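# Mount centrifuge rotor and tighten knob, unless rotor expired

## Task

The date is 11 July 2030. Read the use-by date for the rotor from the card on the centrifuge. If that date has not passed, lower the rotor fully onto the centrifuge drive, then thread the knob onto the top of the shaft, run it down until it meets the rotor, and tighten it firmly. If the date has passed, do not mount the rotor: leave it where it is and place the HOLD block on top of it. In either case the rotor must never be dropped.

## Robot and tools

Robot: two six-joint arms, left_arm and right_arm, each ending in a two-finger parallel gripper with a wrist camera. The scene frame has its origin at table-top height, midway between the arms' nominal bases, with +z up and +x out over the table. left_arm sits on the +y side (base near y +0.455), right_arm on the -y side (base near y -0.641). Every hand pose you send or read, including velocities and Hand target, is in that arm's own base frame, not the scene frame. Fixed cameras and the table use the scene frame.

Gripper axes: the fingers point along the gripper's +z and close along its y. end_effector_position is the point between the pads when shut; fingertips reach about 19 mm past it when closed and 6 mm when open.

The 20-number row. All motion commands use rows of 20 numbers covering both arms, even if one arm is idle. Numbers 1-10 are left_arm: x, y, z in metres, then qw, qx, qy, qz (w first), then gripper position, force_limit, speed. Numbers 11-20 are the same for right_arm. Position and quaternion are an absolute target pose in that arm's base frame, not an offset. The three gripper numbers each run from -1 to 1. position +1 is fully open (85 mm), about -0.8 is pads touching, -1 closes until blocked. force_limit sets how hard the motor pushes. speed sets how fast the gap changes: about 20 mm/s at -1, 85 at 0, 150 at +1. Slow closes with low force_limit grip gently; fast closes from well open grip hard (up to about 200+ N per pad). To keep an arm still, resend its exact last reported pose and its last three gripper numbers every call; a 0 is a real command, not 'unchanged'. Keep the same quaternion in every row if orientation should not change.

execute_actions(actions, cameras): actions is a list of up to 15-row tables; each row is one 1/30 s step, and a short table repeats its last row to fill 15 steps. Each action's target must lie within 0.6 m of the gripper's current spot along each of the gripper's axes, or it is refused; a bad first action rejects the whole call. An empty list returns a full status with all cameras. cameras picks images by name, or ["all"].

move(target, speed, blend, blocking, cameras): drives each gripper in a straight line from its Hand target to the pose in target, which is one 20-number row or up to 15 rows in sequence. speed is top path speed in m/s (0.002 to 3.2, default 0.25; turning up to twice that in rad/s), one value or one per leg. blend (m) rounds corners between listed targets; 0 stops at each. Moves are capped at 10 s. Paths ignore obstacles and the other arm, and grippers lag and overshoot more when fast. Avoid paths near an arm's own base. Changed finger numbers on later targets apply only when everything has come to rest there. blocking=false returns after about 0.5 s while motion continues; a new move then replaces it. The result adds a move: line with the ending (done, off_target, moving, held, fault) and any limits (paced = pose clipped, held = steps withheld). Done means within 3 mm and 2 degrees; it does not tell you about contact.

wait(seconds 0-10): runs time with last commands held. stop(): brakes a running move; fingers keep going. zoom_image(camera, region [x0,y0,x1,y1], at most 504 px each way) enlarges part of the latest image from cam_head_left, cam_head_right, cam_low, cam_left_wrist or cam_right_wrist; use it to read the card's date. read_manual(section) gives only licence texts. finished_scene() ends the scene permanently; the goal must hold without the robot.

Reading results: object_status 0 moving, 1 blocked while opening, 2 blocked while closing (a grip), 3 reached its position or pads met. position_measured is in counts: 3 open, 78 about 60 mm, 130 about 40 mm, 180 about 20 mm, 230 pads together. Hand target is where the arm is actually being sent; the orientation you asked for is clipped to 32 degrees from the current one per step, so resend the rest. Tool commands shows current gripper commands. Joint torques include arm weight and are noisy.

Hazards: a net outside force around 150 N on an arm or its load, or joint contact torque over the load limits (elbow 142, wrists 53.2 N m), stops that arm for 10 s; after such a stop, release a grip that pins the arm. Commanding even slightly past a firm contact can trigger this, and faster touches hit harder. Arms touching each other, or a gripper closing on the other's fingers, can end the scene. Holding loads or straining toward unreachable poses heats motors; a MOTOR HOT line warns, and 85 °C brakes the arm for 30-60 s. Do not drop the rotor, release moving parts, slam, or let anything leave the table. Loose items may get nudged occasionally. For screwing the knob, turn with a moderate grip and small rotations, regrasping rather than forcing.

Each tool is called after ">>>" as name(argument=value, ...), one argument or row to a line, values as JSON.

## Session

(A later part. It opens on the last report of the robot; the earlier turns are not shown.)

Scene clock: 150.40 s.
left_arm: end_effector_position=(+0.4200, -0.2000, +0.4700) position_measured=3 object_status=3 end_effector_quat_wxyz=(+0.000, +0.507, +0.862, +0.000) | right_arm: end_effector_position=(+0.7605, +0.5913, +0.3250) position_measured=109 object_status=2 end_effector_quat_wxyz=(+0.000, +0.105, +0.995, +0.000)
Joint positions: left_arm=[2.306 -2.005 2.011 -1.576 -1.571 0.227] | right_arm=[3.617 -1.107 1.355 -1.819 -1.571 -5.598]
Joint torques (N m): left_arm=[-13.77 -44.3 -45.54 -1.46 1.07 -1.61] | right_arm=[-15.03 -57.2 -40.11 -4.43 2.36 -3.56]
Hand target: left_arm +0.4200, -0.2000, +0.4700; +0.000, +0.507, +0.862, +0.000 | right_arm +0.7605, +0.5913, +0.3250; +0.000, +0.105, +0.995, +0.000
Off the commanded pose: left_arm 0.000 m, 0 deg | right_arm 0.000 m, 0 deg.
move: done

>>> move(
  target=[0.42,-0.20,0.47,0,0.5068,0.8621,0,1,0,-0.5,0.7605,0.5913,0.324,0,0.1045,0.9945,0,-1,-0.2,-1],
  speed=0.02,
)

>>> move(
  target=[0.42,-0.20,0.47,0,0.5068,0.8621,0,1,0,-0.5,0.7605,0.5913,0.323,0,0.1045,0.9945,0,-1,-0.2,-1],
  speed=0.02,
)

>>> move(
  target=[0.42,-0.20,0.47,0,0.5068,0.8621,0,1,0,-0.5,0.7605,0.5913,0.322,0,0.1045,0.9945,0,-1,-0.2,-1],
  speed=0.02,
)

>>> move(
  target=[0.42,-0.20,0.47,0,0.5068,0.8621,0,1,0,-0.5,0.7605,0.5913,0.321,0,0.1045,0.9945,0,-1,-0.2,-1],
  speed=0.02,
  cameras=["cam_right_wrist","cam_head_left","cam_head_right"],
)

>>> zoom_image(
  camera="cam_right_wrist",
  region=[270, 150, 450, 290],
)

>>> zoom_image(
  camera="cam_head_left",
  region=[220, 140, 310, 230],
)

Scene clock: 151.40 s.
left_arm: end_effector_position=(+0.4200, -0.2000, +0.4700) position_measured=3 object_status=3 end_effector_quat_wxyz=(+0.000, +0.507, +0.862, +0.000) | right_arm: end_effector_position=(+0.7605, +0.5913, +0.3240) position_measured=109 object_status=2 end_effector_quat_wxyz=(+0.000, +0.105, +0.995, +0.000)
Joint positions: left_arm=[2.306 -2.005 2.011 -1.576 -1.571 0.227] | right_arm=[3.617 -1.106 1.356 -1.821 -1.571 -5.598]
Joint torques (N m): left_arm=[-14.32 -44.27 -45.25 -1.49 1.22 -1.81] | right_arm=[-14.89 -58.76 -39.51 -4.16 2.31 -3.29]
Hand target: left_arm +0.4200, -0.2000, +0.4700; +0.000, +0.507, +0.862, +0.000 | right_arm +0.7605, +0.5913, +0.3240; +0.000, +0.105, +0.995, +0.000
Off the commanded pose: left_arm 0.000 m, 0 deg | right_arm 0.000 m, 0 deg.
move: done

Scene clock: 152.10 s.
left_arm: end_effector_position=(+0.4200, -0.2000, +0.4700) position_measured=3 object_status=3 end_effector_quat_wxyz=(+0.000, +0.507, +0.862, +0.000) | right_arm: end_effector_position=(+0.7605, +0.5913, +0.3232) position_measured=109 object_status=2 end_effector_quat_wxyz=(+0.000, +0.105, +0.995, +0.000)
Joint positions: left_arm=[2.306 -2.005 2.011 -1.576 -1.571 0.227] | right_arm=[3.617 -1.106 1.357 -1.822 -1.571 -5.598]
Joint torques (N m): left_arm=[-13.65 -45.99 -45.49 -1.47 1.31 -1.44] | right_arm=[-6.39 -41.37 -25.82 -2.21 2.54 -3.34]
Hand target: left_arm +0.4200, -0.2000, +0.4700; +0.000, +0.507, +0.862, +0.000 | right_arm +0.7605, +0.5913, +0.3230; +0.000, +0.105, +0.995, +0.000
Off the commanded pose: left_arm 0.000 m, 0 deg | right_arm 0.000 m, 0 deg.
move: done

Scene clock: 152.80 s.
left_arm: end_effector_position=(+0.4200, -0.2000, +0.4700) position_measured=3 object_status=3 end_effector_quat_wxyz=(+0.000, +0.507, +0.862, +0.000) | right_arm: end_effector_position=(+0.7606, +0.5913, +0.3221) position_measured=109 object_status=2 end_effector_quat_wxyz=(+0.000, +0.105, +0.995, +0.000)
Joint positions: left_arm=[2.306 -2.005 2.011 -1.576 -1.571 0.227] | right_arm=[3.617 -1.105 1.358 -1.824 -1.571 -5.598]
Joint torques (N m): left_arm=[-13 -44.56 -44.9 -1.53 1.05 -1.65] | right_arm=[4.01 -76.75 -41.97 -4.58 2.49 -3.51]
Hand target: left_arm +0.4200, -0.2000, +0.4700; +0.000, +0.507, +0.862, +0.000 | right_arm +0.7605, +0.5913, +0.3220; +0.000, +0.105, +0.995, +0.000
Off the commanded pose: left_arm 0.000 m, 0 deg | right_arm 0.000 m, 0 deg.
move: done

Scene clock: 153.50 s.
left_arm: end_effector_position=(+0.4200, -0.2000, +0.4700) position_measured=3 object_status=3 end_effector_quat_wxyz=(+0.000, +0.507, +0.862, +0.000) | right_arm: end_effector_position=(+0.7605, +0.5913, +0.3210) position_measured=109 object_status=2 end_effector_quat_wxyz=(+0.000, +0.105, +0.995, +0.000)
Joint positions: left_arm=[2.306 -2.005 2.011 -1.576 -1.571 0.227] | right_arm=[3.617 -1.105 1.36 -1.825 -1.571 -5.598]
Joint torques (N m): left_arm=[-14.99 -44.9 -45.63 -1.43 1.31 -1.61] | right_arm=[5.78 -57.51 -39.74 -3.57 2.08 -2.95]
Hand target: left_arm +0.4200, -0.2000, +0.4700; +0.000, +0.507, +0.862, +0.000 | right_arm +0.7605, +0.5913, +0.3210; +0.000, +0.105, +0.995, +0.000
Off the commanded pose: left_arm 0.000 m, 0 deg | right_arm 0.000 m, 0 deg.
move: done
camera_calibration:
cam_right_wrist: T_world_to_cam=[[0.22022, 0.975449, 0.00125745, -0.734792], [0.92021, -0.208176, 0.331476, -0.661662], [0.3236, -0.0718404, -0.943463, 0.225569], [0, 0, 0, 1]] pos_world=[0.697689, 0.595215, 0.433064]
Images, in order (width x height): cam_head_left 672x504, cam_head_right 672x504, cam_right_wrist 672x504.

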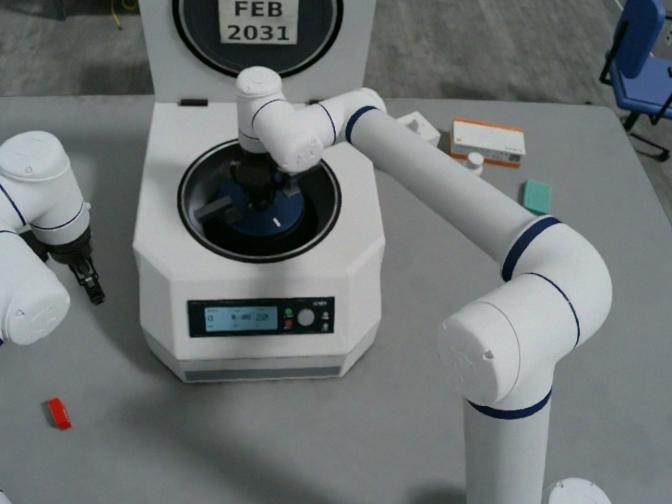

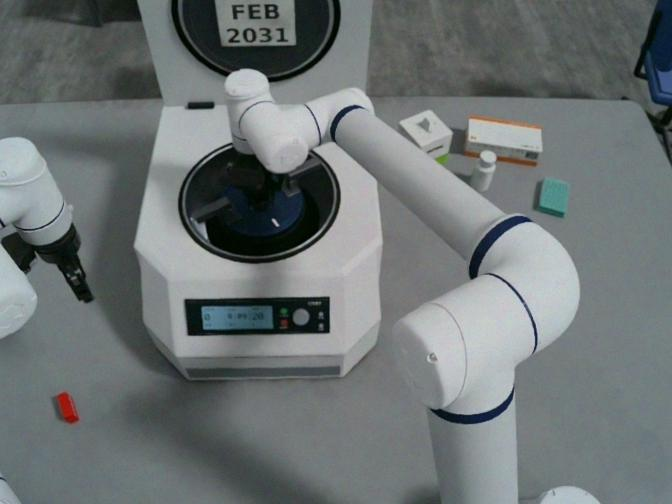

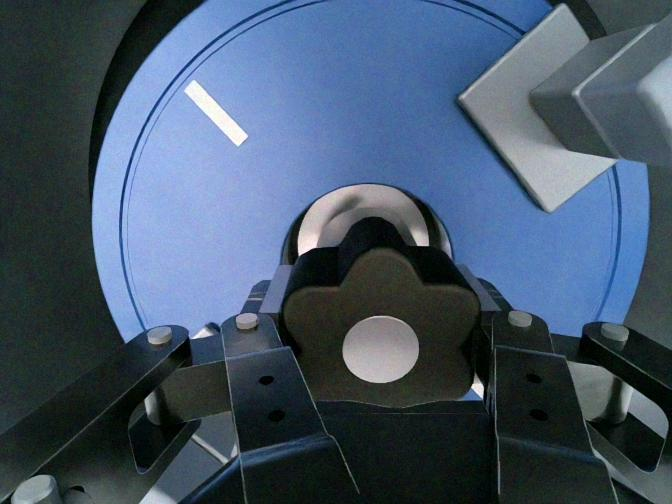

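Scaled by 2.800.

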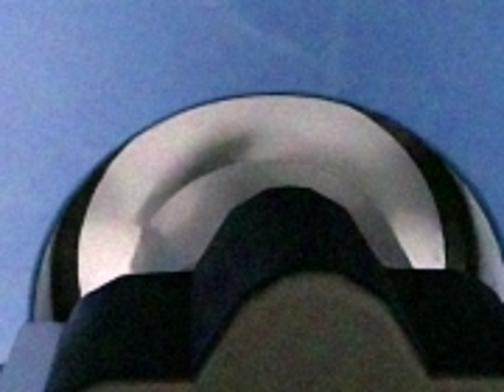

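Scaled by 5.600.

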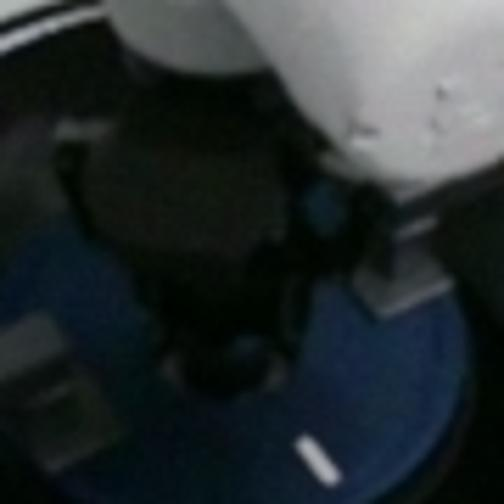

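>>> move(
  target=[0.42,-0.20,0.47,0,0.5068,0.8621,0,1,0,-0.5,0.7605,0.5913,0.32,0,0.1045,0.9945,0,-1,-0.2,-1],
  speed=0.02,
)

>>> move(
  target=[0.42,-0.20,0.47,0,0.5068,0.8621,0,1,0,-0.5,0.7605,0.5913,0.319,0,0.1045,0.9945,0,-1,-0.2,-1],
  speed=0.02,
)

Scene clock: 154.40 s.
left_arm: end_effector_position=(+0.4200, -0.2000, +0.4700) position_measured=3 object_status=3 end_effector_quat_wxyz=(+0.000, +0.507, +0.862, +0.000) | right_arm: end_effector_position=(+0.7605, +0.5913, +0.3200) position_measured=109 object_status=2 end_effector_quat_wxyz=(+0.000, +0.105, +0.995, +0.000)
Joint positions: left_arm=[2.306 -2.005 2.011 -1.576 -1.571 0.227] | right_arm=[3.617 -1.105 1.361 -1.827 -1.571 -5.598]
Joint torques (N m): left_arm=[-13.75 -44.23 -45.62 -1.51 1.23 -1.65] | right_arm=[3.6 -57.78 -39.6 -4.48 2.53 -2.83]
Hand target: left_arm +0.4200, -0.2000, +0.4700; +0.000, +0.507, +0.862, +0.000 | right_arm +0.7605, +0.5913, +0.3200; +0.000, +0.105, +0.995, +0.000
Off the commanded pose: left_arm 0.000 m, 0 deg | right_arm 0.000 m, 0 deg.
move: done

Scene clock: 155.10 s.
left_arm: end_effector_position=(+0.4200, -0.2000, +0.4700) position_measured=3 object_status=3 end_effector_quat_wxyz=(+0.000, +0.507, +0.862, +0.000) | right_arm: end_effector_position=(+0.7605, +0.5913, +0.3190) position_measured=109 object_status=2 end_effector_quat_wxyz=(+0.000, +0.105, +0.995, +0.000)
Joint positions: left_arm=[2.306 -2.005 2.011 -1.576 -1.571 0.227] | right_arm=[3.617 -1.104 1.362 -1.829 -1.571 -5.598]
Joint torques (N m): left_arm=[-13.6 -44.78 -45.14 -1.67 1.16 -1.55] | right_arm=[6.2 -57.66 -39.59 -4.15 2.59 -2.29]
Hand target: left_arm +0.4200, -0.2000, +0.4700; +0.000, +0.507, +0.862, +0.000 | right_arm +0.7605, +0.5913, +0.3190; +0.000, +0.105, +0.995, +0.000
Off the commanded pose: left_arm 0.000 m, 0 deg | right_arm 0.000 m, 0 deg.
move: done

>>> move(
  target=[0.42,-0.20,0.47,0,0.5068,0.8621,0,1,0,-0.5,0.7605,0.5913,0.318,0,0.1045,0.9945,0,-1,-0.2,-1],
  speed=0.02,
)

>>> move(
  target=[0.42,-0.20,0.47,0,0.5068,0.8621,0,1,0,-0.5,0.7605,0.5913,0.317,0,0.1045,0.9945,0,-1,-0.2,-1],
  speed=0.02,
)

>>> move(
  target=[0.42,-0.20,0.47,0,0.5068,0.8621,0,1,0,-0.5,0.7605,0.5913,0.316,0,0.1045,0.9945,0,-1,-0.2,-1],
  speed=0.02,
)

>>> move(
  target=[0.42,-0.20,0.47,0,0.5068,0.8621,0,1,0,-0.5,0.7605,0.5913,0.315,0,0.1045,0.9945,0,-1,-0.2,-1],
  speed=0.02,
)

Scene clock: 155.97 s.
left_arm: end_effector_position=(+0.4200, -0.2000, +0.4700) position_measured=3 object_status=3 end_effector_quat_wxyz=(+0.000, +0.507, +0.862, +0.000) | right_arm: end_effector_position=(+0.7605, +0.5913, +0.3180) position_measured=109 object_status=2 end_effector_quat_wxyz=(+0.000, +0.105, +0.995, +0.000)
Joint positions: left_arm=[2.306 -2.005 2.011 -1.576 -1.571 0.227] | right_arm=[3.617 -1.104 1.363 -1.83 -1.571 -5.598]
Joint torques (N m): left_arm=[-13.05 -44.05 -45.29 -1.8 1.21 -1.53] | right_arm=[5.1 -56.96 -39.23 -4.09 2.17 -2.14]
Hand target: left_arm +0.4200, -0.2000, +0.4700; +0.000, +0.507, +0.862, +0.000 | right_arm +0.7605, +0.5913, +0.3180; +0.000, +0.105, +0.995, +0.000
Off the commanded pose: left_arm 0.000 m, 0 deg | right_arm 0.000 m, 0 deg.
move: done

Scene clock: 156.67 s.
left_arm: end_effector_position=(+0.4200, -0.2000, +0.4700) position_measured=3 object_status=3 end_effector_quat_wxyz=(+0.000, +0.507, +0.862, +0.000) | right_arm: end_effector_position=(+0.7605, +0.5913, +0.3170) position_measured=109 object_status=2 end_effector_quat_wxyz=(+0.000, +0.105, +0.995, +0.000)
Joint positions: left_arm=[2.306 -2.005 2.011 -1.576 -1.571 0.227] | right_arm=[3.617 -1.103 1.364 -1.832 -1.571 -5.598]
Joint torques (N m): left_arm=[-13.09 -45.28 -45.56 -1.64 1.26 -1.57] | right_arm=[5.59 -57.96 -37.63 -4.24 2.32 -1.6]
Hand target: left_arm +0.4200, -0.2000, +0.4700; +0.000, +0.507, +0.862, +0.000 | right_arm +0.7605, +0.5913, +0.3170; +0.000, +0.105, +0.995, +0.000
Off the commanded pose: left_arm 0.000 m, 0 deg | right_arm 0.000 m, 0 deg.
move: done

Scene clock: 157.37 s.
left_arm: end_effector_position=(+0.4200, -0.2000, +0.4700) position_measured=3 object_status=3 end_effector_quat_wxyz=(+0.000, +0.507, +0.862, +0.000) | right_arm: end_effector_position=(+0.7605, +0.5913, +0.3160) position_measured=109 object_status=2 end_effector_quat_wxyz=(+0.000, +0.105, +0.995, +0.000)
Joint positions: left_arm=[2.306 -2.005 2.011 -1.576 -1.571 0.227] | right_arm=[3.617 -1.103 1.365 -1.833 -1.571 -5.598]
Joint torques (N m): left_arm=[-13.55 -44.43 -45.31 -1.72 1.18 -1.63] | right_arm=[6.4 -56.36 -38.46 -3.81 2.39 -1.93]
Hand target: left_arm +0.4200, -0.2000, +0.4700; +0.000, +0.507, +0.862, +0.000 | right_arm +0.7605, +0.5913, +0.3160; +0.000, +0.105, +0.995, +0.000
Off the commanded pose: left_arm 0.000 m, 0 deg | right_arm 0.000 m, 0 deg.
move: done

Scene clock: 158.07 s.
left_arm: end_effector_position=(+0.4200, -0.2000, +0.4700) position_measured=3 object_status=3 end_effector_quat_wxyz=(+0.000, +0.507, +0.862, +0.000) | right_arm: end_effector_position=(+0.7605, +0.5913, +0.3151) position_measured=109 object_status=2 end_effector_quat_wxyz=(+0.000, +0.105, +0.995, +0.000)
Joint positions: left_arm=[2.306 -2.005 2.011 -1.576 -1.571 0.227] | right_arm=[3.617 -1.102 1.367 -1.835 -1.571 -5.598]
Joint torques (N m): left_arm=[-13.55 -44.32 -45.66 -1.52 1.28 -1.61] | right_arm=[7.28 -41.81 -28.43 -3.32 2.3 -1.6]
Hand target: left_arm +0.4200, -0.2000, +0.4700; +0.000, +0.507, +0.862, +0.000 | right_arm +0.7605, +0.5913, +0.3150; +0.000, +0.105, +0.995, +0.000
Off the commanded pose: left_arm 0.000 m, 0 deg | right_arm 0.000 m, 0 deg.
move: done

>>> move(
  target=[
    [0.42,-0.20,0.47,0,0.5068,0.8621,0,1,0,-0.5,0.7587,0.5893,0.315,0,0.5878,0.8090,0,-1,-0.2,-1],
    [0.42,-0.20,0.47,0,0.5068,0.8621,0,1,0,-0.5,0.7561,0.5899,0.315,0,0.9135,0.4067,0,-1,-0.2,-1],
  ],
  speed=0.5,
  blend=[0.001,0],
  cameras=["cam_right_wrist"],
)

Scene clock: 161.17 s.
left_arm: end_effector_position=(+0.4200, -0.2000, +0.4700) position_measured=3 object_status=3 end_effector_quat_wxyz=(+0.000, +0.507, +0.862, +0.000) | right_arm: end_effector_position=(+0.7561, +0.5899, +0.3150) position_measured=109 object_status=2 end_effector_quat_wxyz=(+0.000, +0.914, +0.407, +0.000)
Joint positions: left_arm=[2.306 -2.005 2.011 -1.576 -1.571 0.227] | right_arm=[3.618 -1.109 1.377 -1.839 -1.571 -3.503]
Joint torques (N m): left_arm=[-13.62 -44.63 -44.89 -1.56 1.22 -1.4] | right_arm=[19.02 -53.76 -33.85 0.41 -1.1 3.51]
Hand target: left_arm +0.4200, -0.2000, +0.4700; +0.000, +0.507, +0.862, +0.000 | right_arm +0.7561, +0.5899, +0.3150; +0.000, +0.914, +0.407, +0.000
Off the commanded pose: left_arm 0.000 m, 0 deg | right_arm 0.000 m, 0 deg.
move: done
camera_calibration:
cam_right_wrist: T_world_to_cam=[[0.734739, -0.678349, 0.00127457, -0.145857], [-0.640302, -0.692906, 0.331504, 0.809917], [-0.223992, -0.244385, -0.943453, 0.737047], [0, 0, 0, 1]] pos_world=[0.790851, 0.642377, 0.427064]
Images, in order (width x height): cam_right_wrist 672x504.

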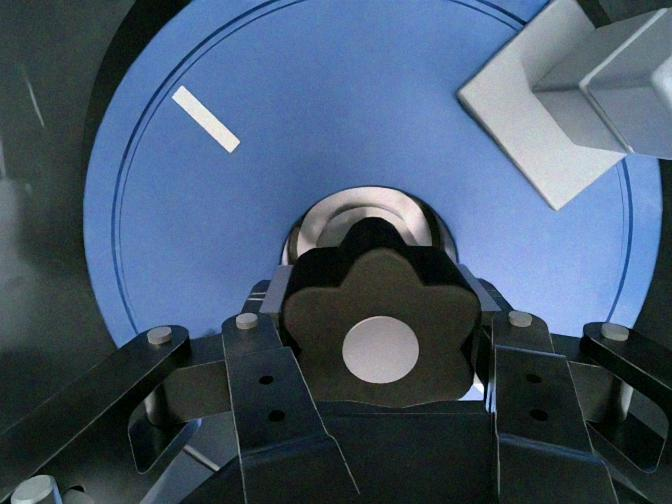

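>>> wait(
  seconds=0.05,
  cameras=["cam_head_left","cam_head_right","cam_low"],
)

>>> zoom_image(
  camera="cam_head_left",
  region=[170, 120, 350, 270],
)

Scene clock: 161.40 s.
left_arm: end_effector_position=(+0.4200, -0.2000, +0.4700) position_measured=3 object_status=3 end_effector_quat_wxyz=(+0.000, +0.507, +0.862, +0.000) | right_arm: end_effector_position=(+0.7561, +0.5899, +0.3150) position_measured=109 object_status=2 end_effector_quat_wxyz=(+0.000, +0.914, +0.407, +0.000)
Joint positions: left_arm=[2.306 -2.005 2.011 -1.576 -1.571 0.227] | right_arm=[3.618 -1.109 1.377 -1.838 -1.571 -3.503]
Joint torques (N m): left_arm=[-13.75 -44.35 -45.3 -1.49 1.27 -1.54] | right_arm=[20.72 -52.32 -39.08 0.61 -1.55 3.18]
Hand target: left_arm +0.4200, -0.2000, +0.4700; +0.000, +0.507, +0.862, +0.000 | right_arm +0.7561, +0.5899, +0.3150; +0.000, +0.914, +0.407, +0.000
Tool commands: left_gripper/position=+1.0 left_gripper/force_limit=+0.0 left_gripper/speed=-0.5 right_gripper/position=-1.0 right_gripper/force_limit=-0.2 right_gripper/speed=-1.0
Off the commanded pose: left_arm 0.000 m, 0 deg | right_arm 0.000 m, 0 deg.
wait: 0.07 s; at rest from the start
Images, in order (width x height): cam_head_left 672x504, cam_head_right 672x504, cam_low 672x504.

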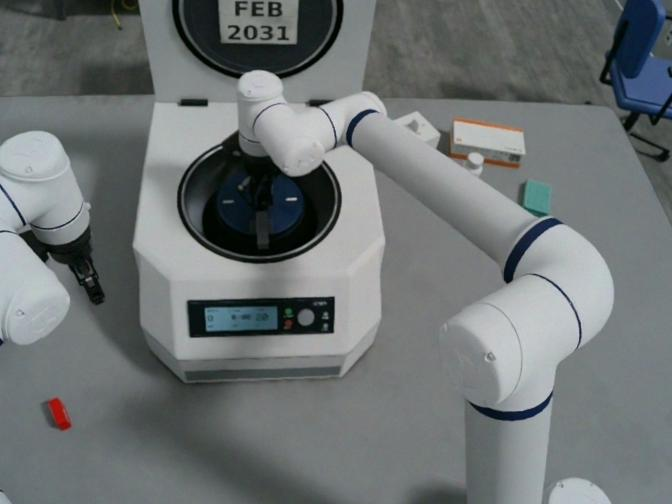

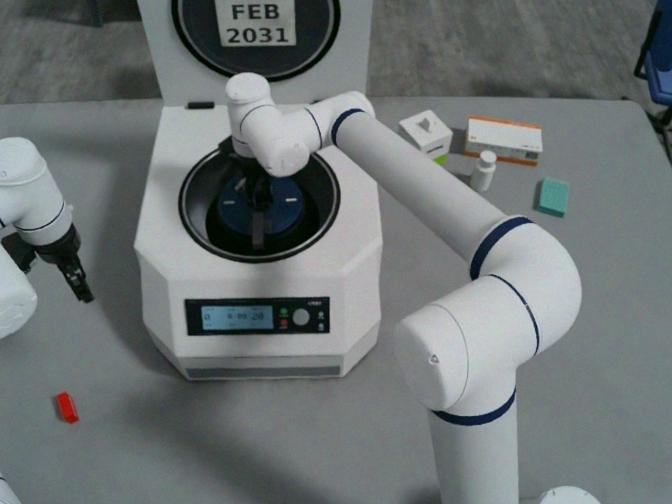

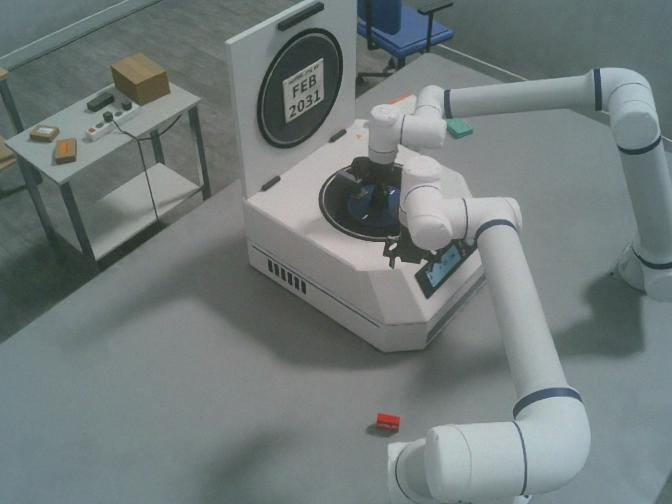

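Scaled by 2.800.

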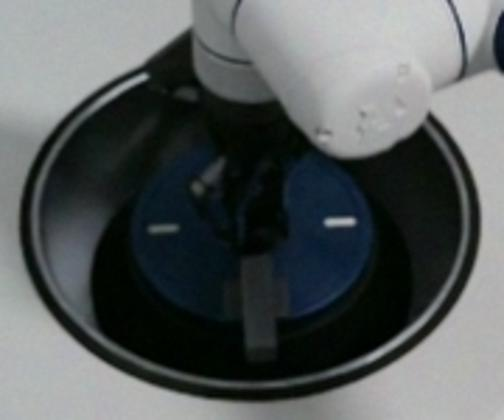

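>>> move(
  target=[
    [0.42,-0.30,0.50,0,0.866,0.5,0,1,0,-0.5,0.7561,0.5899,0.315,0,0.9135,0.4067,0,-1,-0.2,-1],
    [0.45,-0.5114,0.45,0.0034,0.9239,-0.0083,0.3827,1,0,-0.5,0.7561,0.5899,0.315,0,0.9135,0.4067,0,-1,-0.2,-1],
    [0.511,-0.5114,0.41,0.0034,0.9239,-0.0083,0.3827,1,0,-0.5,0.7561,0.5899,0.315,0,0.9135,0.4067,0,-1,-0.2,-1],
  ],
  speed=[0.5,0.5,0.2],
  blend=[0.05,0.03,0],
  cameras=["all"],
)

Scene clock: 165.93 s.
left_arm: end_effector_position=(+0.5109, -0.5114, +0.4100) position_measured=3 object_status=3 end_effector_quat_wxyz=(+0.003, +0.924, -0.008, +0.383) | right_arm: end_effector_position=(+0.7561, +0.5899, +0.3150) position_measured=109 object_status=2 end_effector_quat_wxyz=(+0.000, +0.914, +0.407, +0.000)
Joint positions: left_arm=[1.824 -1.68 2.091 -2.244 -0.821 1.945] | right_arm=[3.618 -1.109 1.377 -1.838 -1.571 -3.503]
Joint torques (N m): left_arm=[16.12 -38.73 -41.72 -10.29 -0.12 3.31] | right_arm=[17.02 -40.3 -37.47 0.42 -1.09 3.03]
Hand target: left_arm +0.5110, -0.5114, +0.4100; +0.003, +0.924, -0.008, +0.383 | right_arm +0.7561, +0.5899, +0.3150; +0.000, +0.914, +0.407, +0.000
Off the commanded pose: left_arm 0.000 m, 0 deg | right_arm 0.000 m, 0 deg.
move: done
camera_calibration:
cam_left_wrist: T_world_to_cam=[[-0.00193392, -0.999939, -0.0108355, -0.493963], [-0.905878, 0.00634101, -0.423492, 0.656412], [0.423535, 0.0089966, -0.905835, 0.285272], [0, 0, 0, 1]] pos_world=[0.472851, -0.500662, 0.531042]
cam_right_wrist: T_world_to_cam=[[0.734617, -0.678481, 0.00118725, -0.145712], [-0.640406, -0.692811, 0.331501, 0.810004], [-0.224094, -0.244286, -0.943454, 0.737087], [0, 0, 0, 1]] pos_world=[0.790951, 0.642377, 0.427064]

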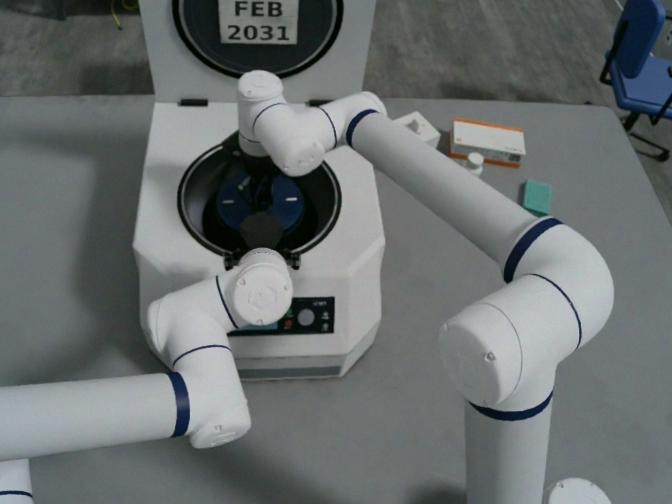

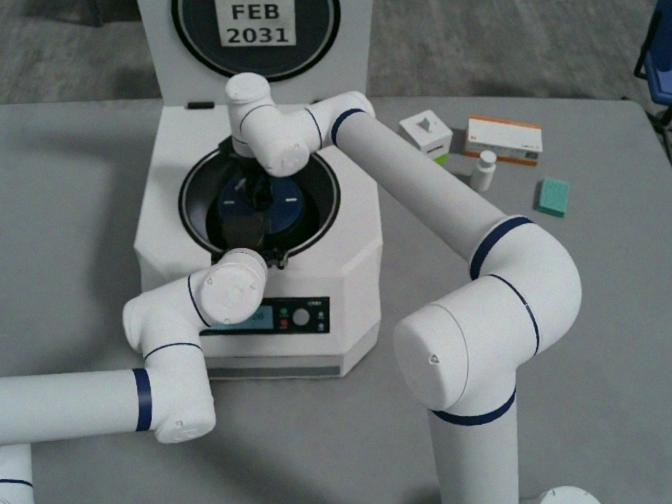

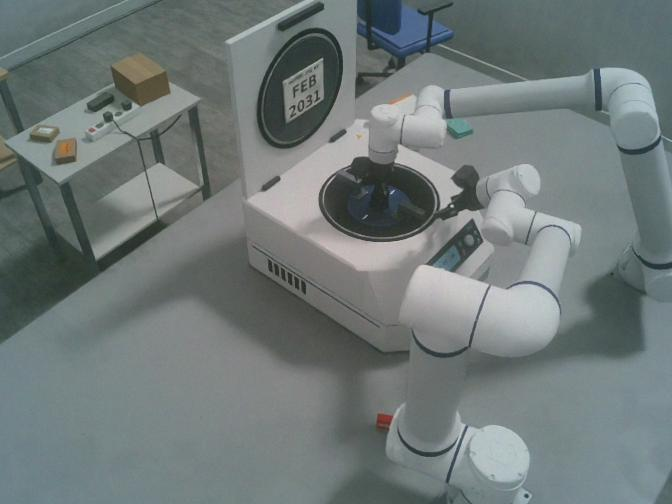

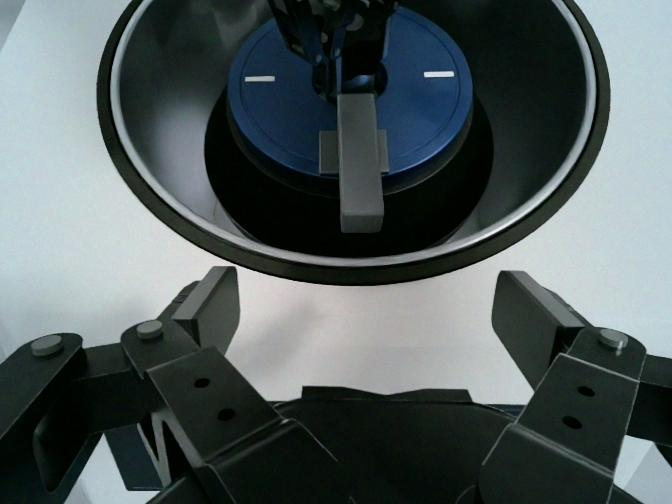

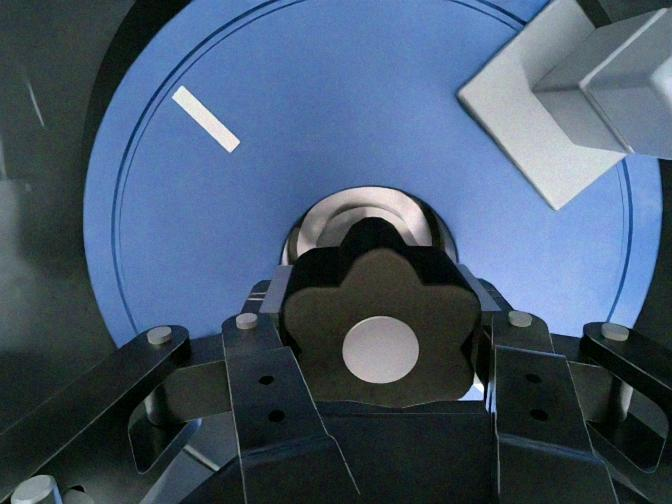

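>>> move(
  target=[
    [0.5963,-0.5131,0.325,0.0034,0.9239,-0.0083,0.3827,1,0,-0.5,0.7561,0.5899,0.315,0,0.9135,0.4067,0,-1,-0.2,-1],
    [0.5963,-0.5131,0.325,0.0034,0.9239,-0.0083,0.3827,-1,0,-1,0.7561,0.5899,0.315,0,0.9135,0.4067,0,-1,-0.2,-1],
  ],
  speed=0.12,
  cameras=["cam_left_wrist","cam_low","cam_head_left"],
)

>>> wait(
  seconds=0.5,
)

Scene clock: 171.37 s.
left_arm: end_effector_position=(+0.5963, -0.5131, +0.3250) position_measured=171 object_status=0 end_effector_quat_wxyz=(+0.003, +0.924, -0.008, +0.383) | right_arm: end_effector_position=(+0.7561, +0.5899, +0.3150) position_measured=109 object_status=2 end_effector_quat_wxyz=(+0.000, +0.914, +0.407, +0.000)
Joint positions: left_arm=[1.959 -1.496 2.108 -2.559 -0.864 2.117] | right_arm=[3.618 -1.109 1.377 -1.838 -1.571 -3.503]
Joint torques (N m): left_arm=[15.44 -61.01 -48.37 -7.72 2.15 3.41] | right_arm=[9.98 -38.55 -33.36 0.53 -0.88 2.05]
Hand target: left_arm +0.5963, -0.5131, +0.3250; +0.003, +0.924, -0.008, +0.383 | right_arm +0.7561, +0.5899, +0.3150; +0.000, +0.914, +0.407, +0.000
Off the commanded pose: left_arm 0.000 m, 0 deg | right_arm 0.000 m, 0 deg.
move: done
camera_calibration:
cam_left_wrist: T_world_to_cam=[[-0.00197548, -0.99994, -0.0107445, -0.496438], [-0.905877, 0.00634015, -0.423493, 0.697745], [0.423535, 0.00889661, -0.905836, 0.171981], [0, 0, 0, 1]] pos_world=[0.558251, -0.502362, 0.445942]
Images, in order (width x height): cam_head_left 672x504, cam_low 672x504, cam_left_wrist 672x504.

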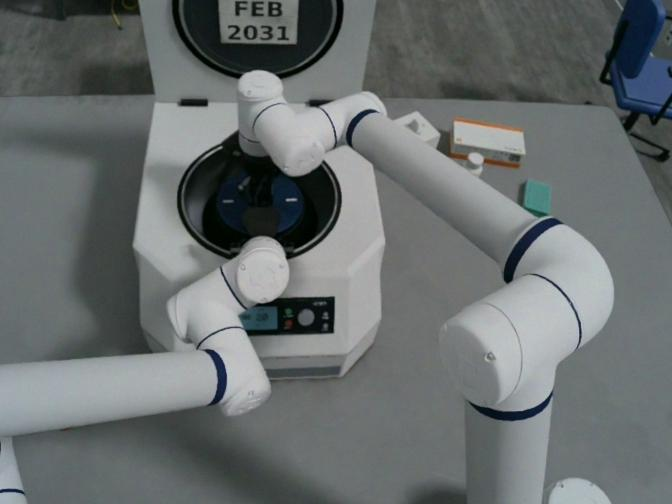

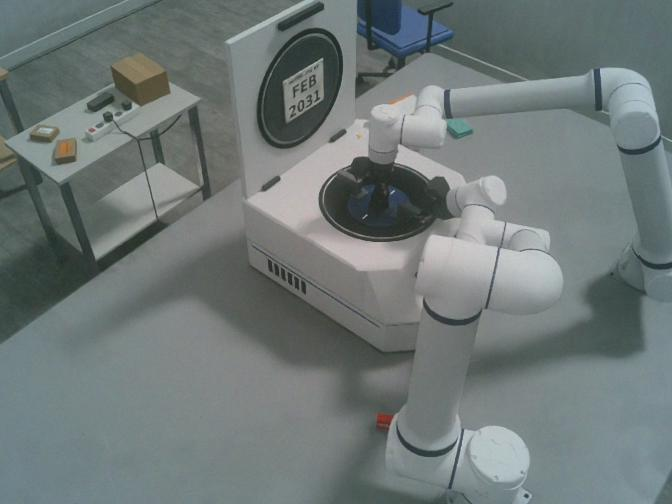

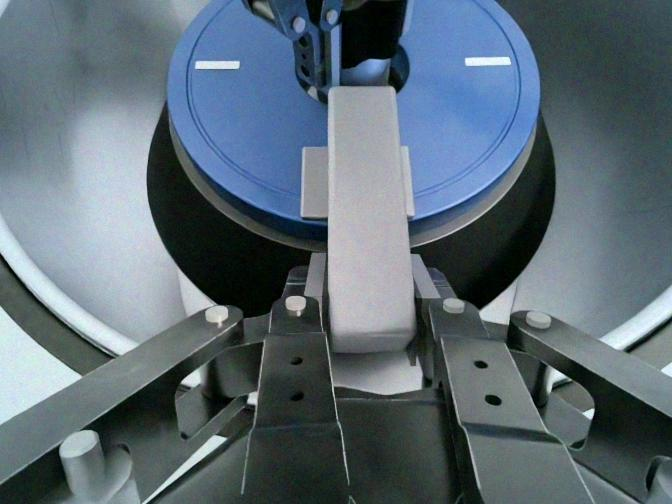

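Scene clock: 171.87 s.
left_arm: end_effector_position=(+0.5963, -0.5131, +0.3250) position_measured=171 object_status=2 end_effector_quat_wxyz=(+0.003, +0.924, -0.008, +0.383) | right_arm: end_effector_position=(+0.7561, +0.5899, +0.3150) position_measured=109 object_status=2 end_effector_quat_wxyz=(+0.000, +0.914, +0.407, +0.000)
Joint positions: left_arm=[1.959 -1.496 2.108 -2.559 -0.864 2.117] | right_arm=[3.618 -1.109 1.377 -1.838 -1.571 -3.503]
Joint torques (N m): left_arm=[14.68 -60.76 -43.93 -6.09 2.85 3.28] | right_arm=[12.32 -40.95 -32.24 -0.01 -0.2 1.5]
Hand target: left_arm +0.5963, -0.5131, +0.3250; +0.003, +0.924, -0.008, +0.383 | right_arm +0.7561, +0.5899, +0.3150; +0.000, +0.914, +0.407, +0.000
Tool commands: left_gripper/position=-1.0 left_gripper/force_limit=+0.0 left_gripper/speed=-1.0 right_gripper/position=-1.0 right_gripper/force_limit=-0.2 right_gripper/speed=-1.0
Off the commanded pose: left_arm 0.000 m, 0 deg | right_arm 0.000 m, 0 deg.
wait: 0.50 s; at rest by 0.17 s

>>> move(
  target=[
    [0.5963,-0.5131,0.325,0.0034,0.9239,-0.0083,0.3827,-1,0,-1,0.7553,0.5925,0.3148,0,0.9945,-0.1045,0,-1,-0.2,-1],
    [0.5963,-0.5131,0.325,0.0034,0.9239,-0.0083,0.3827,-1,0,-1,0.7571,0.5945,0.3146,0,0.8090,-0.5878,0,-1,-0.2,-1],
  ],
  speed=0.5,
  blend=[0.001,0],
  cameras=["cam_left_wrist","cam_right_wrist"],
)

Scene clock: 174.87 s.
left_arm: end_effector_position=(+0.5963, -0.5131, +0.3250) position_measured=171 object_status=2 end_effector_quat_wxyz=(+0.003, +0.924, -0.008, +0.383) | right_arm: end_effector_position=(+0.7571, +0.5945, +0.3146) position_measured=109 object_status=2 end_effector_quat_wxyz=(+0.000, +0.809, -0.588, +0.000)
Joint positions: left_arm=[1.959 -1.496 2.108 -2.559 -0.864 2.117] | right_arm=[3.622 -1.103 1.369 -1.836 -1.571 -1.405]
Joint torques (N m): left_arm=[14.31 -67.41 -35.8 -3.42 0.02 3.21] | right_arm=[20.52 -32.32 -34.1 0.98 -1.25 2.84]
Hand target: left_arm +0.5963, -0.5131, +0.3250; +0.003, +0.924, -0.008, +0.383 | right_arm +0.7571, +0.5945, +0.3146; +0.000, +0.809, -0.588, +0.000
Off the commanded pose: left_arm 0.000 m, 0 deg | right_arm 0.000 m, 0 deg.
move: done
camera_calibration:
cam_left_wrist: T_world_to_cam=[[-0.00193392, -0.999939, -0.0108355, -0.49642], [-0.905878, 0.00634101, -0.423492, 0.697745], [0.423535, 0.0089966, -0.905835, 0.172031], [0, 0, 0, 1]] pos_world=[0.558251, -0.502362, 0.445942]
cam_right_wrist: T_world_to_cam=[[-0.954837, -0.297127, 0.00121466, 0.909068], [-0.279938, 0.900955, 0.331533, -0.406469], [-0.0996018, 0.31622, -0.943443, 0.310576], [0, 0, 0, 1]] pos_world=[0.78516, 0.538109, 0.426664]
Images, in order (width x height): cam_left_wrist 672x504, cam_right_wrist 672x504.

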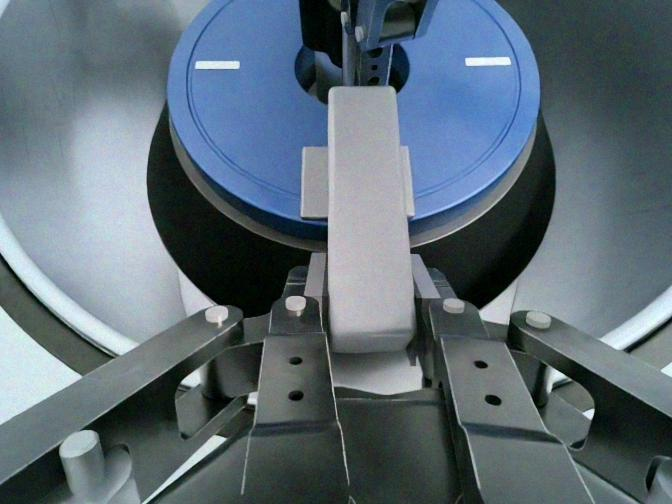

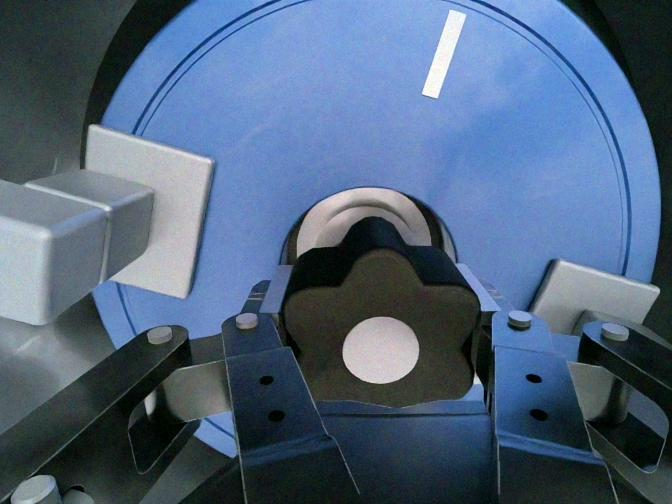

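>>> move(
  target=[
    [0.5963,-0.5131,0.325,0.0034,0.9239,-0.0083,0.3827,-1,0,-1,0.7597,0.5939,0.3146,0,0.4067,-0.9135,0,-1,-0.2,-1],
    [0.5963,-0.5131,0.325,0.0034,0.9239,-0.0083,0.3827,-1,0,-1,0.7605,0.5913,0.3146,0,-0.1045,-0.9945,0,-1,-0.2,-1],
  ],
  speed=0.5,
  blend=[0.001,0],
  cameras=["cam_left_wrist","cam_right_wrist"],
)

Scene clock: 177.87 s.
left_arm: end_effector_position=(+0.5963, -0.5131, +0.3250) position_measured=171 object_status=2 end_effector_quat_wxyz=(+0.003, +0.924, -0.008, +0.383) | right_arm: end_effector_position=(+0.7605, +0.5913, +0.3146) position_measured=109 object_status=2 end_effector_quat_wxyz=(+0.000, +0.104, +0.995, +0.000)
Joint positions: left_arm=[1.959 -1.496 2.108 -2.559 -0.864 2.117] | right_arm=[3.617 -1.102 1.367 -1.836 -1.571 0.685]
Joint torques (N m): left_arm=[14.1 -71.55 -36.5 -3.31 2.1 3.17] | right_arm=[21.08 -47.3 -43.38 -0.7 -0.82 2.43]
Hand target: left_arm +0.5963, -0.5131, +0.3250; +0.003, +0.924, -0.008, +0.383 | right_arm +0.7605, +0.5913, +0.3146; +0.000, +0.105, +0.995, +0.000
Off the commanded pose: left_arm 0.000 m, 0 deg | right_arm 0.000 m, 0 deg.
move: done
camera_calibration:
cam_left_wrist: T_world_to_cam=[[-0.00193392, -0.999939, -0.0108355, -0.49642], [-0.905878, 0.00634101, -0.423492, 0.697745], [0.423535, 0.0089966, -0.905835, 0.172031], [0, 0, 0, 1]] pos_world=[0.558251, -0.502362, 0.445942]
cam_right_wrist: T_world_to_cam=[[0.220001, 0.975499, 0.00130667, -0.734681], [0.920231, -0.207981, 0.331541, -0.659699], [0.323689, -0.0717369, -0.94344, 0.219396], [0, 0, 0, 1]] pos_world=[0.697689, 0.595214, 0.426664]
Images, in order (width x height): cam_left_wrist 672x504, cam_right_wrist 672x504.

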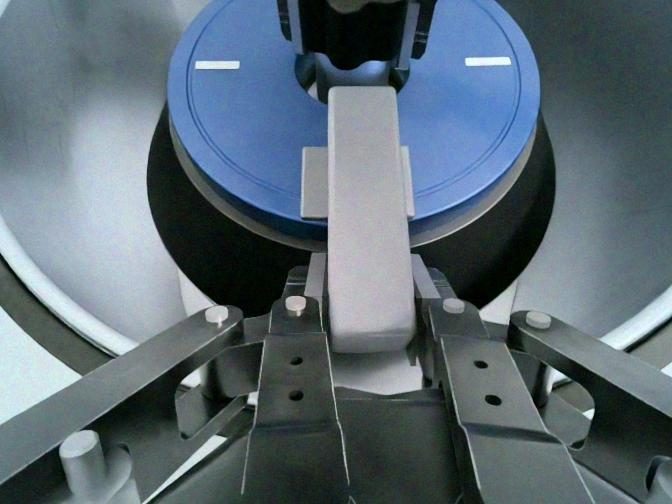

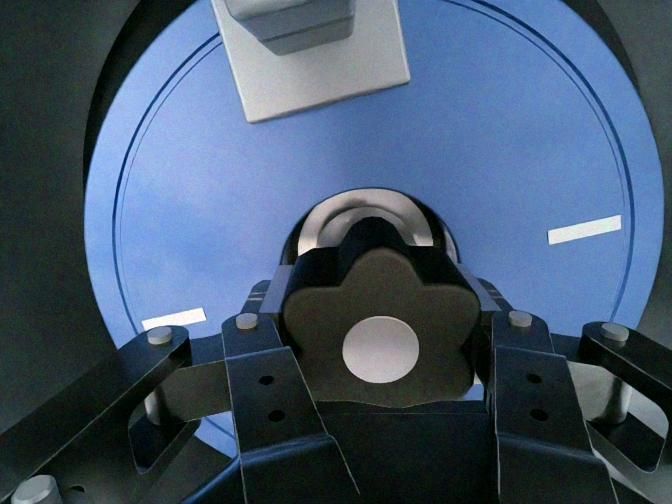

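>>> move(
  target=[
    [0.5963,-0.5131,0.325,0.0034,0.9239,-0.0083,0.3827,-1,0,-1,0.7587,0.5893,0.3143,0,-0.5878,-0.8090,0,-1,-0.2,-1],
    [0.5963,-0.5131,0.325,0.0034,0.9239,-0.0083,0.3827,-1,0,-1,0.7561,0.5899,0.314,0,-0.9135,-0.4067,0,-1,-0.2,-1],
  ],
  speed=0.5,
  blend=[0.001,0],
)

Scene clock: 180.90 s.
left_arm: end_effector_position=(+0.5963, -0.5131, +0.3250) position_measured=171 object_status=2 end_effector_quat_wxyz=(+0.003, +0.924, -0.008, +0.383) | right_arm: end_effector_position=(+0.7561, +0.5899, +0.3140) position_measured=109 object_status=2 end_effector_quat_wxyz=(+0.000, +0.914, +0.407, +0.000)
Joint positions: left_arm=[1.959 -1.496 2.108 -2.559 -0.864 2.117] | right_arm=[3.618 -1.109 1.378 -1.84 -1.571 2.78]
Joint torques (N m): left_arm=[13.89 -77.16 -37.09 -3.41 2.34 3.19] | right_arm=[21.83 -66.82 -44.75 -0.84 -1.38 3.38]
Hand target: left_arm +0.5963, -0.5131, +0.3250; +0.003, +0.924, -0.008, +0.383 | right_arm +0.7561, +0.5899, +0.3140; +0.000, +0.914, +0.407, +0.000
Off the commanded pose: left_arm 0.000 m, 0 deg | right_arm 0.000 m, 0 deg.
move: done

>>> move(
  target=[
    [0.5963,-0.5131,0.325,0.0034,0.9239,-0.0083,0.3827,-1,0,-1,0.7553,0.5925,0.3137,0,0.9945,-0.1045,0,-1,-0.2,-1],
    [0.5963,-0.5131,0.325,0.0034,0.9239,-0.0083,0.3827,-1,0,-1,0.7571,0.5945,0.3133,0,0.8090,-0.5878,0,-1,-0.2,-1],
    [0.5963,-0.5131,0.325,0.0034,0.9239,-0.0083,0.3827,-1,0,-1,0.7597,0.5939,0.313,0,0.4067,-0.9135,0,-1,-0.2,-1],
  ],
  speed=0.7,
  blend=[0.001,0.001,0],
  cameras=["cam_right_wrist","cam_left_wrist"],
)

Scene clock: 184.20 s.
left_arm: end_effector_position=(+0.5963, -0.5131, +0.3250) position_measured=171 object_status=2 end_effector_quat_wxyz=(+0.003, +0.924, -0.008, +0.383) | right_arm: end_effector_position=(+0.7597, +0.5939, +0.3130) position_measured=109 object_status=2 end_effector_quat_wxyz=(+0.000, -0.407, +0.914, +0.000)
Joint positions: left_arm=[1.959 -1.496 2.108 -2.559 -0.864 2.117] | right_arm=[3.62 -1.1 1.367 -1.837 -1.571 5.924]
Joint torques (N m): left_arm=[15.44 -83.2 -38.48 -3.51 1.05 2.73] | right_arm=[26.86 -64.83 -58.68 -1.6 -0.12 2.98]
Hand target: left_arm +0.5963, -0.5131, +0.3250; +0.003, +0.924, -0.008, +0.383 | right_arm +0.7597, +0.5939, +0.3130; +0.000, -0.407, +0.914, +0.000
Off the commanded pose: left_arm 0.000 m, 0 deg | right_arm 0.000 m, 0 deg.
move: done
camera_calibration:
cam_left_wrist: T_world_to_cam=[[-0.00193392, -0.999939, -0.0108355, -0.49642], [-0.905878, 0.00634101, -0.423492, 0.697745], [0.423535, 0.0089966, -0.905835, 0.172031], [0, 0, 0, 1]] pos_world=[0.558251, -0.502362, 0.445942]
cam_right_wrist: T_world_to_cam=[[-0.734739, 0.678349, 0.00127457, 0.164832], [0.640302, 0.692906, 0.331504, -0.980252], [0.223992, 0.244385, -0.943453, 0.10633], [0, 0, 0, 1]] pos_world=[0.724949, 0.541423, 0.425064]
Images, in order (width x height): cam_left_wrist 672x504, cam_right_wrist 672x504.

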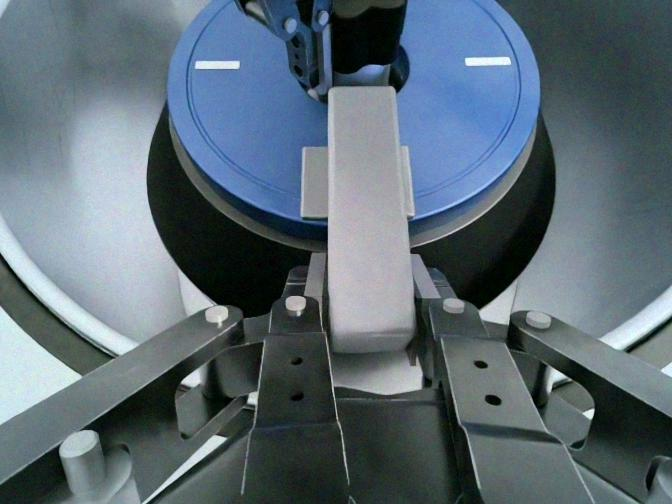

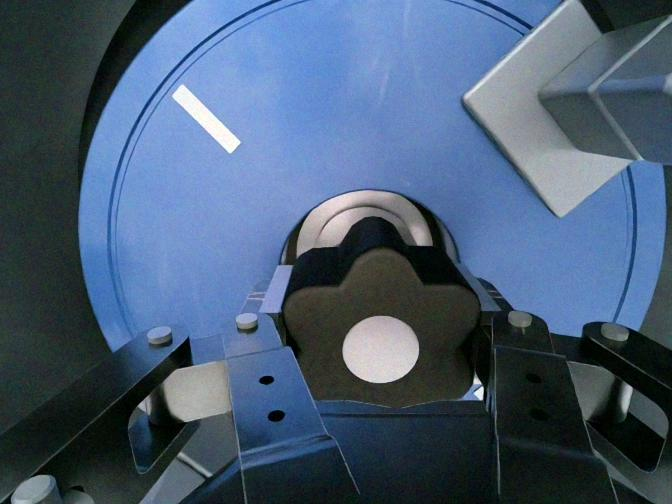

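>>> move(
  target=[
    [0.5963,-0.5131,0.325,0.0034,0.9239,-0.0083,0.3827,-1,0,-1,0.7597,0.5939,0.313,0,0.4067,-0.9135,0,1,0,-0.5],
    [0.5963,-0.5131,0.325,0.0034,0.9239,-0.0083,0.3827,-1,0,-1,0.7597,0.5939,0.358,0,0.4067,-0.9135,0,1,0,-0.5],
    [0.5963,-0.5131,0.325,0.0034,0.9239,-0.0083,0.3827,-1,0,-1,0.7553,0.5925,0.358,0,0.9945,-0.1045,0,1,0,-0.5],
    [0.5963,-0.5131,0.325,0.0034,0.9239,-0.0083,0.3827,-1,0,-1,0.7587,0.5893,0.358,0,0.5878,0.8090,0,1,0,-0.5],
    [0.5963,-0.5131,0.325,0.0034,0.9239,-0.0083,0.3827,-1,0,-1,0.7597,0.5939,0.358,0,-0.4067,0.9135,0,1,0,-0.5],
    [0.5963,-0.5131,0.325,0.0034,0.9239,-0.0083,0.3827,-1,0,-1,0.7553,0.5925,0.358,0,-0.9945,0.1045,0,1,0,-0.5],
    [0.5963,-0.5131,0.325,0.0034,0.9239,-0.0083,0.3827,-1,0,-1,0.7561,0.5899,0.358,0,-0.9135,-0.4067,0,1,0,-0.5],
  ],
  speed=[0.1,0.15,1.2,1.2,1.2,1.2,1.2],
  blend=[0,0.002,0.002,0.002,0.002,0.002,0],
  cameras=["cam_right_wrist","cam_left_wrist"],
)

>>> zoom_image(
  camera="cam_right_wrist",
  region=[220, 130, 520, 400],
)

Scene clock: 191.43 s.
left_arm: end_effector_position=(+0.5963, -0.5131, +0.3250) position_measured=171 object_status=2 end_effector_quat_wxyz=(+0.003, +0.924, -0.008, +0.383) | right_arm: end_effector_position=(+0.7561, +0.5899, +0.3580) position_measured=3 object_status=3 end_effector_quat_wxyz=(+0.000, +0.914, +0.407, +0.000)
Joint positions: left_arm=[1.959 -1.496 2.108 -2.559 -0.864 2.117] | right_arm=[3.618 -1.126 1.324 -1.769 -1.571 -3.503]
Joint torques (N m): left_arm=[13.68 -84.98 -40.33 -3.38 -0.24 2.72] | right_arm=[-14.88 -75.28 -37.39 -1.17 2.4 -3.66]
Hand target: left_arm +0.5963, -0.5131, +0.3250; +0.003, +0.924, -0.008, +0.383 | right_arm +0.7561, +0.5899, +0.3580; +0.000, +0.914, +0.407, +0.000
Off the commanded pose: left_arm 0.000 m, 0 deg | right_arm 0.000 m, 0 deg.
move: done
camera_calibration:
cam_left_wrist: T_world_to_cam=[[-0.00193392, -0.999939, -0.0108355, -0.49642], [-0.905878, 0.00634101, -0.423492, 0.697745], [0.423535, 0.0089966, -0.905835, 0.172031], [0, 0, 0, 1]] pos_world=[0.558251, -0.502362, 0.445942]
cam_right_wrist: T_world_to_cam=[[0.734479, -0.67863, 0.00125742, -0.145593], [-0.640563, -0.692665, 0.331503, 0.795778], [-0.224097, -0.244288, -0.943453, 0.777658], [0, 0, 0, 1]] pos_world=[0.790952, 0.642376, 0.470064]
Images, in order (width x height): cam_left_wrist 672x504, cam_right_wrist 672x504.

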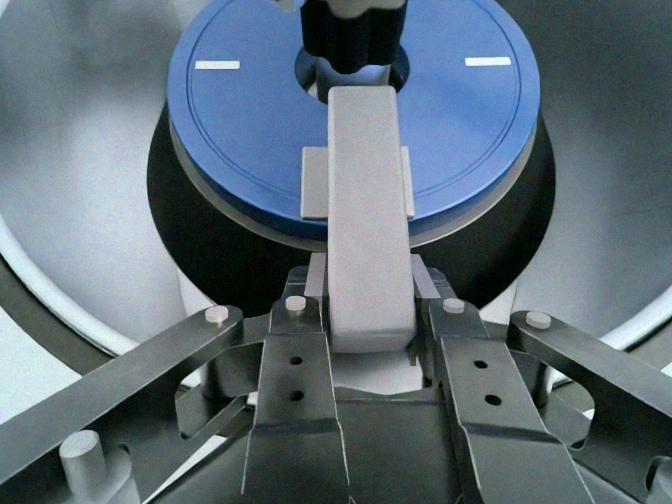

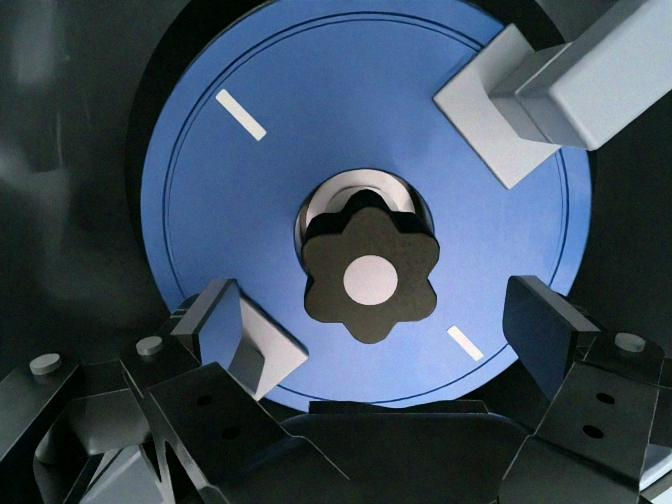

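Scaled by 1.680.

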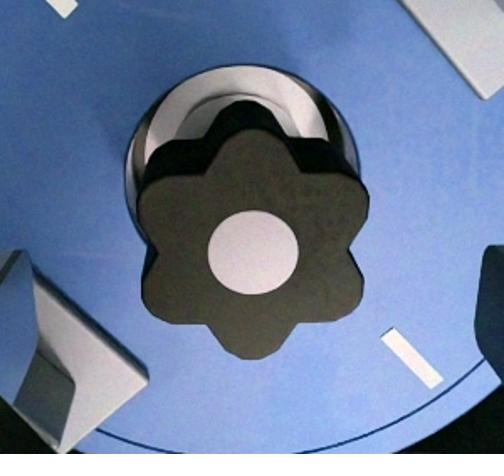

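>>> move(
  target=[
    [0.5963,-0.5131,0.325,0.0034,0.9239,-0.0083,0.3827,-1,0,-1,0.7561,0.5899,0.313,0,0.9135,0.4067,0,1,0,-0.5],
    [0.5963,-0.5131,0.325,0.0034,0.9239,-0.0083,0.3827,-1,0,-1,0.7561,0.5899,0.313,0,0.9135,0.4067,0,-1,0.2,-1],
  ],
  speed=0.15,
  cameras=["cam_right_wrist"],
)

>>> wait(
  seconds=0.3,
)

Scene clock: 194.97 s.
left_arm: end_effector_position=(+0.5963, -0.5131, +0.3250) position_measured=171 object_status=2 end_effector_quat_wxyz=(+0.003, +0.924, -0.008, +0.383) | right_arm: end_effector_position=(+0.7562, +0.5898, +0.3130) position_measured=110 object_status=0 end_effector_quat_wxyz=(+0.000, +0.914, +0.407, +0.000)
Joint positions: left_arm=[1.959 -1.496 2.108 -2.559 -0.864 2.117] | right_arm=[3.618 -1.109 1.379 -1.842 -1.571 -3.503]
Joint torques (N m): left_arm=[14.44 -85.16 -41.41 -3.44 0.09 2.48] | right_arm=[6.5 -53.56 -37.97 -0.9 2.33 -2.95]
Hand target: left_arm +0.5963, -0.5131, +0.3250; +0.003, +0.924, -0.008, +0.383 | right_arm +0.7561, +0.5899, +0.3130; +0.000, +0.914, +0.407, +0.000
Off the commanded pose: left_arm 0.000 m, 0 deg | right_arm 0.000 m, 0 deg.
move: done
camera_calibration:
cam_right_wrist: T_world_to_cam=[[0.734585, -0.678515, 0.00128187, -0.145772], [-0.640483, -0.692784, 0.33141, 0.810679], [-0.223979, -0.24427, -0.943486, 0.735088], [0, 0, 0, 1]] pos_world=[0.790952, 0.642277, 0.425065]
Images, in order (width x height): cam_right_wrist 672x504.

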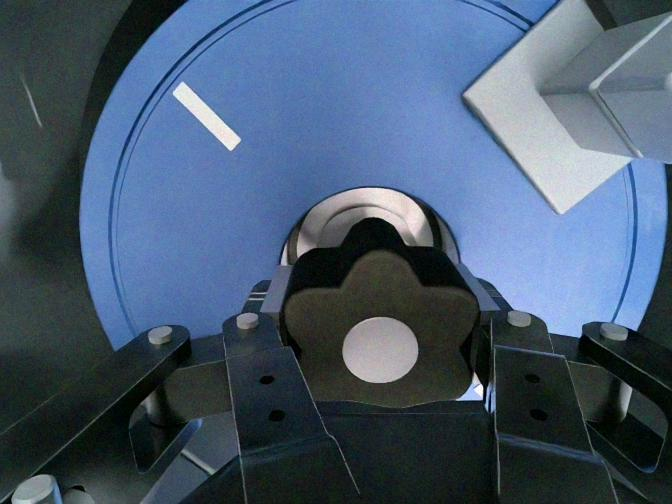

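Scene clock: 195.27 s.
left_arm: end_effector_position=(+0.5963, -0.5131, +0.3250) position_measured=171 object_status=2 end_effector_quat_wxyz=(+0.003, +0.924, -0.008, +0.383) | right_arm: end_effector_position=(+0.7561, +0.5899, +0.3130) position_measured=110 object_status=2 end_effector_quat_wxyz=(+0.000, +0.914, +0.407, +0.000)
Joint positions: left_arm=[1.959 -1.496 2.108 -2.559 -0.864 2.117] | right_arm=[3.618 -1.109 1.379 -1.842 -1.571 -3.503]
Joint torques (N m): left_arm=[14.93 -83.88 -41.51 -3.41 0.16 2.34] | right_arm=[12.15 -56.36 -36.51 -0.44 2.37 -2.89]
Hand target: left_arm +0.5963, -0.5131, +0.3250; +0.003, +0.924, -0.008, +0.383 | right_arm +0.7561, +0.5899, +0.3130; +0.000, +0.914, +0.407, +0.000
Tool commands: left_gripper/position=-1.0 left_gripper/force_limit=+0.0 left_gripper/speed=-1.0 right_gripper/position=-1.0 right_gripper/force_limit=+0.2 right_gripper/speed=-1.0
Off the commanded pose: left_arm 0.000 m, 0 deg | right_arm 0.000 m, 0 deg.
wait: 0.30 s; at rest by 0.17 s


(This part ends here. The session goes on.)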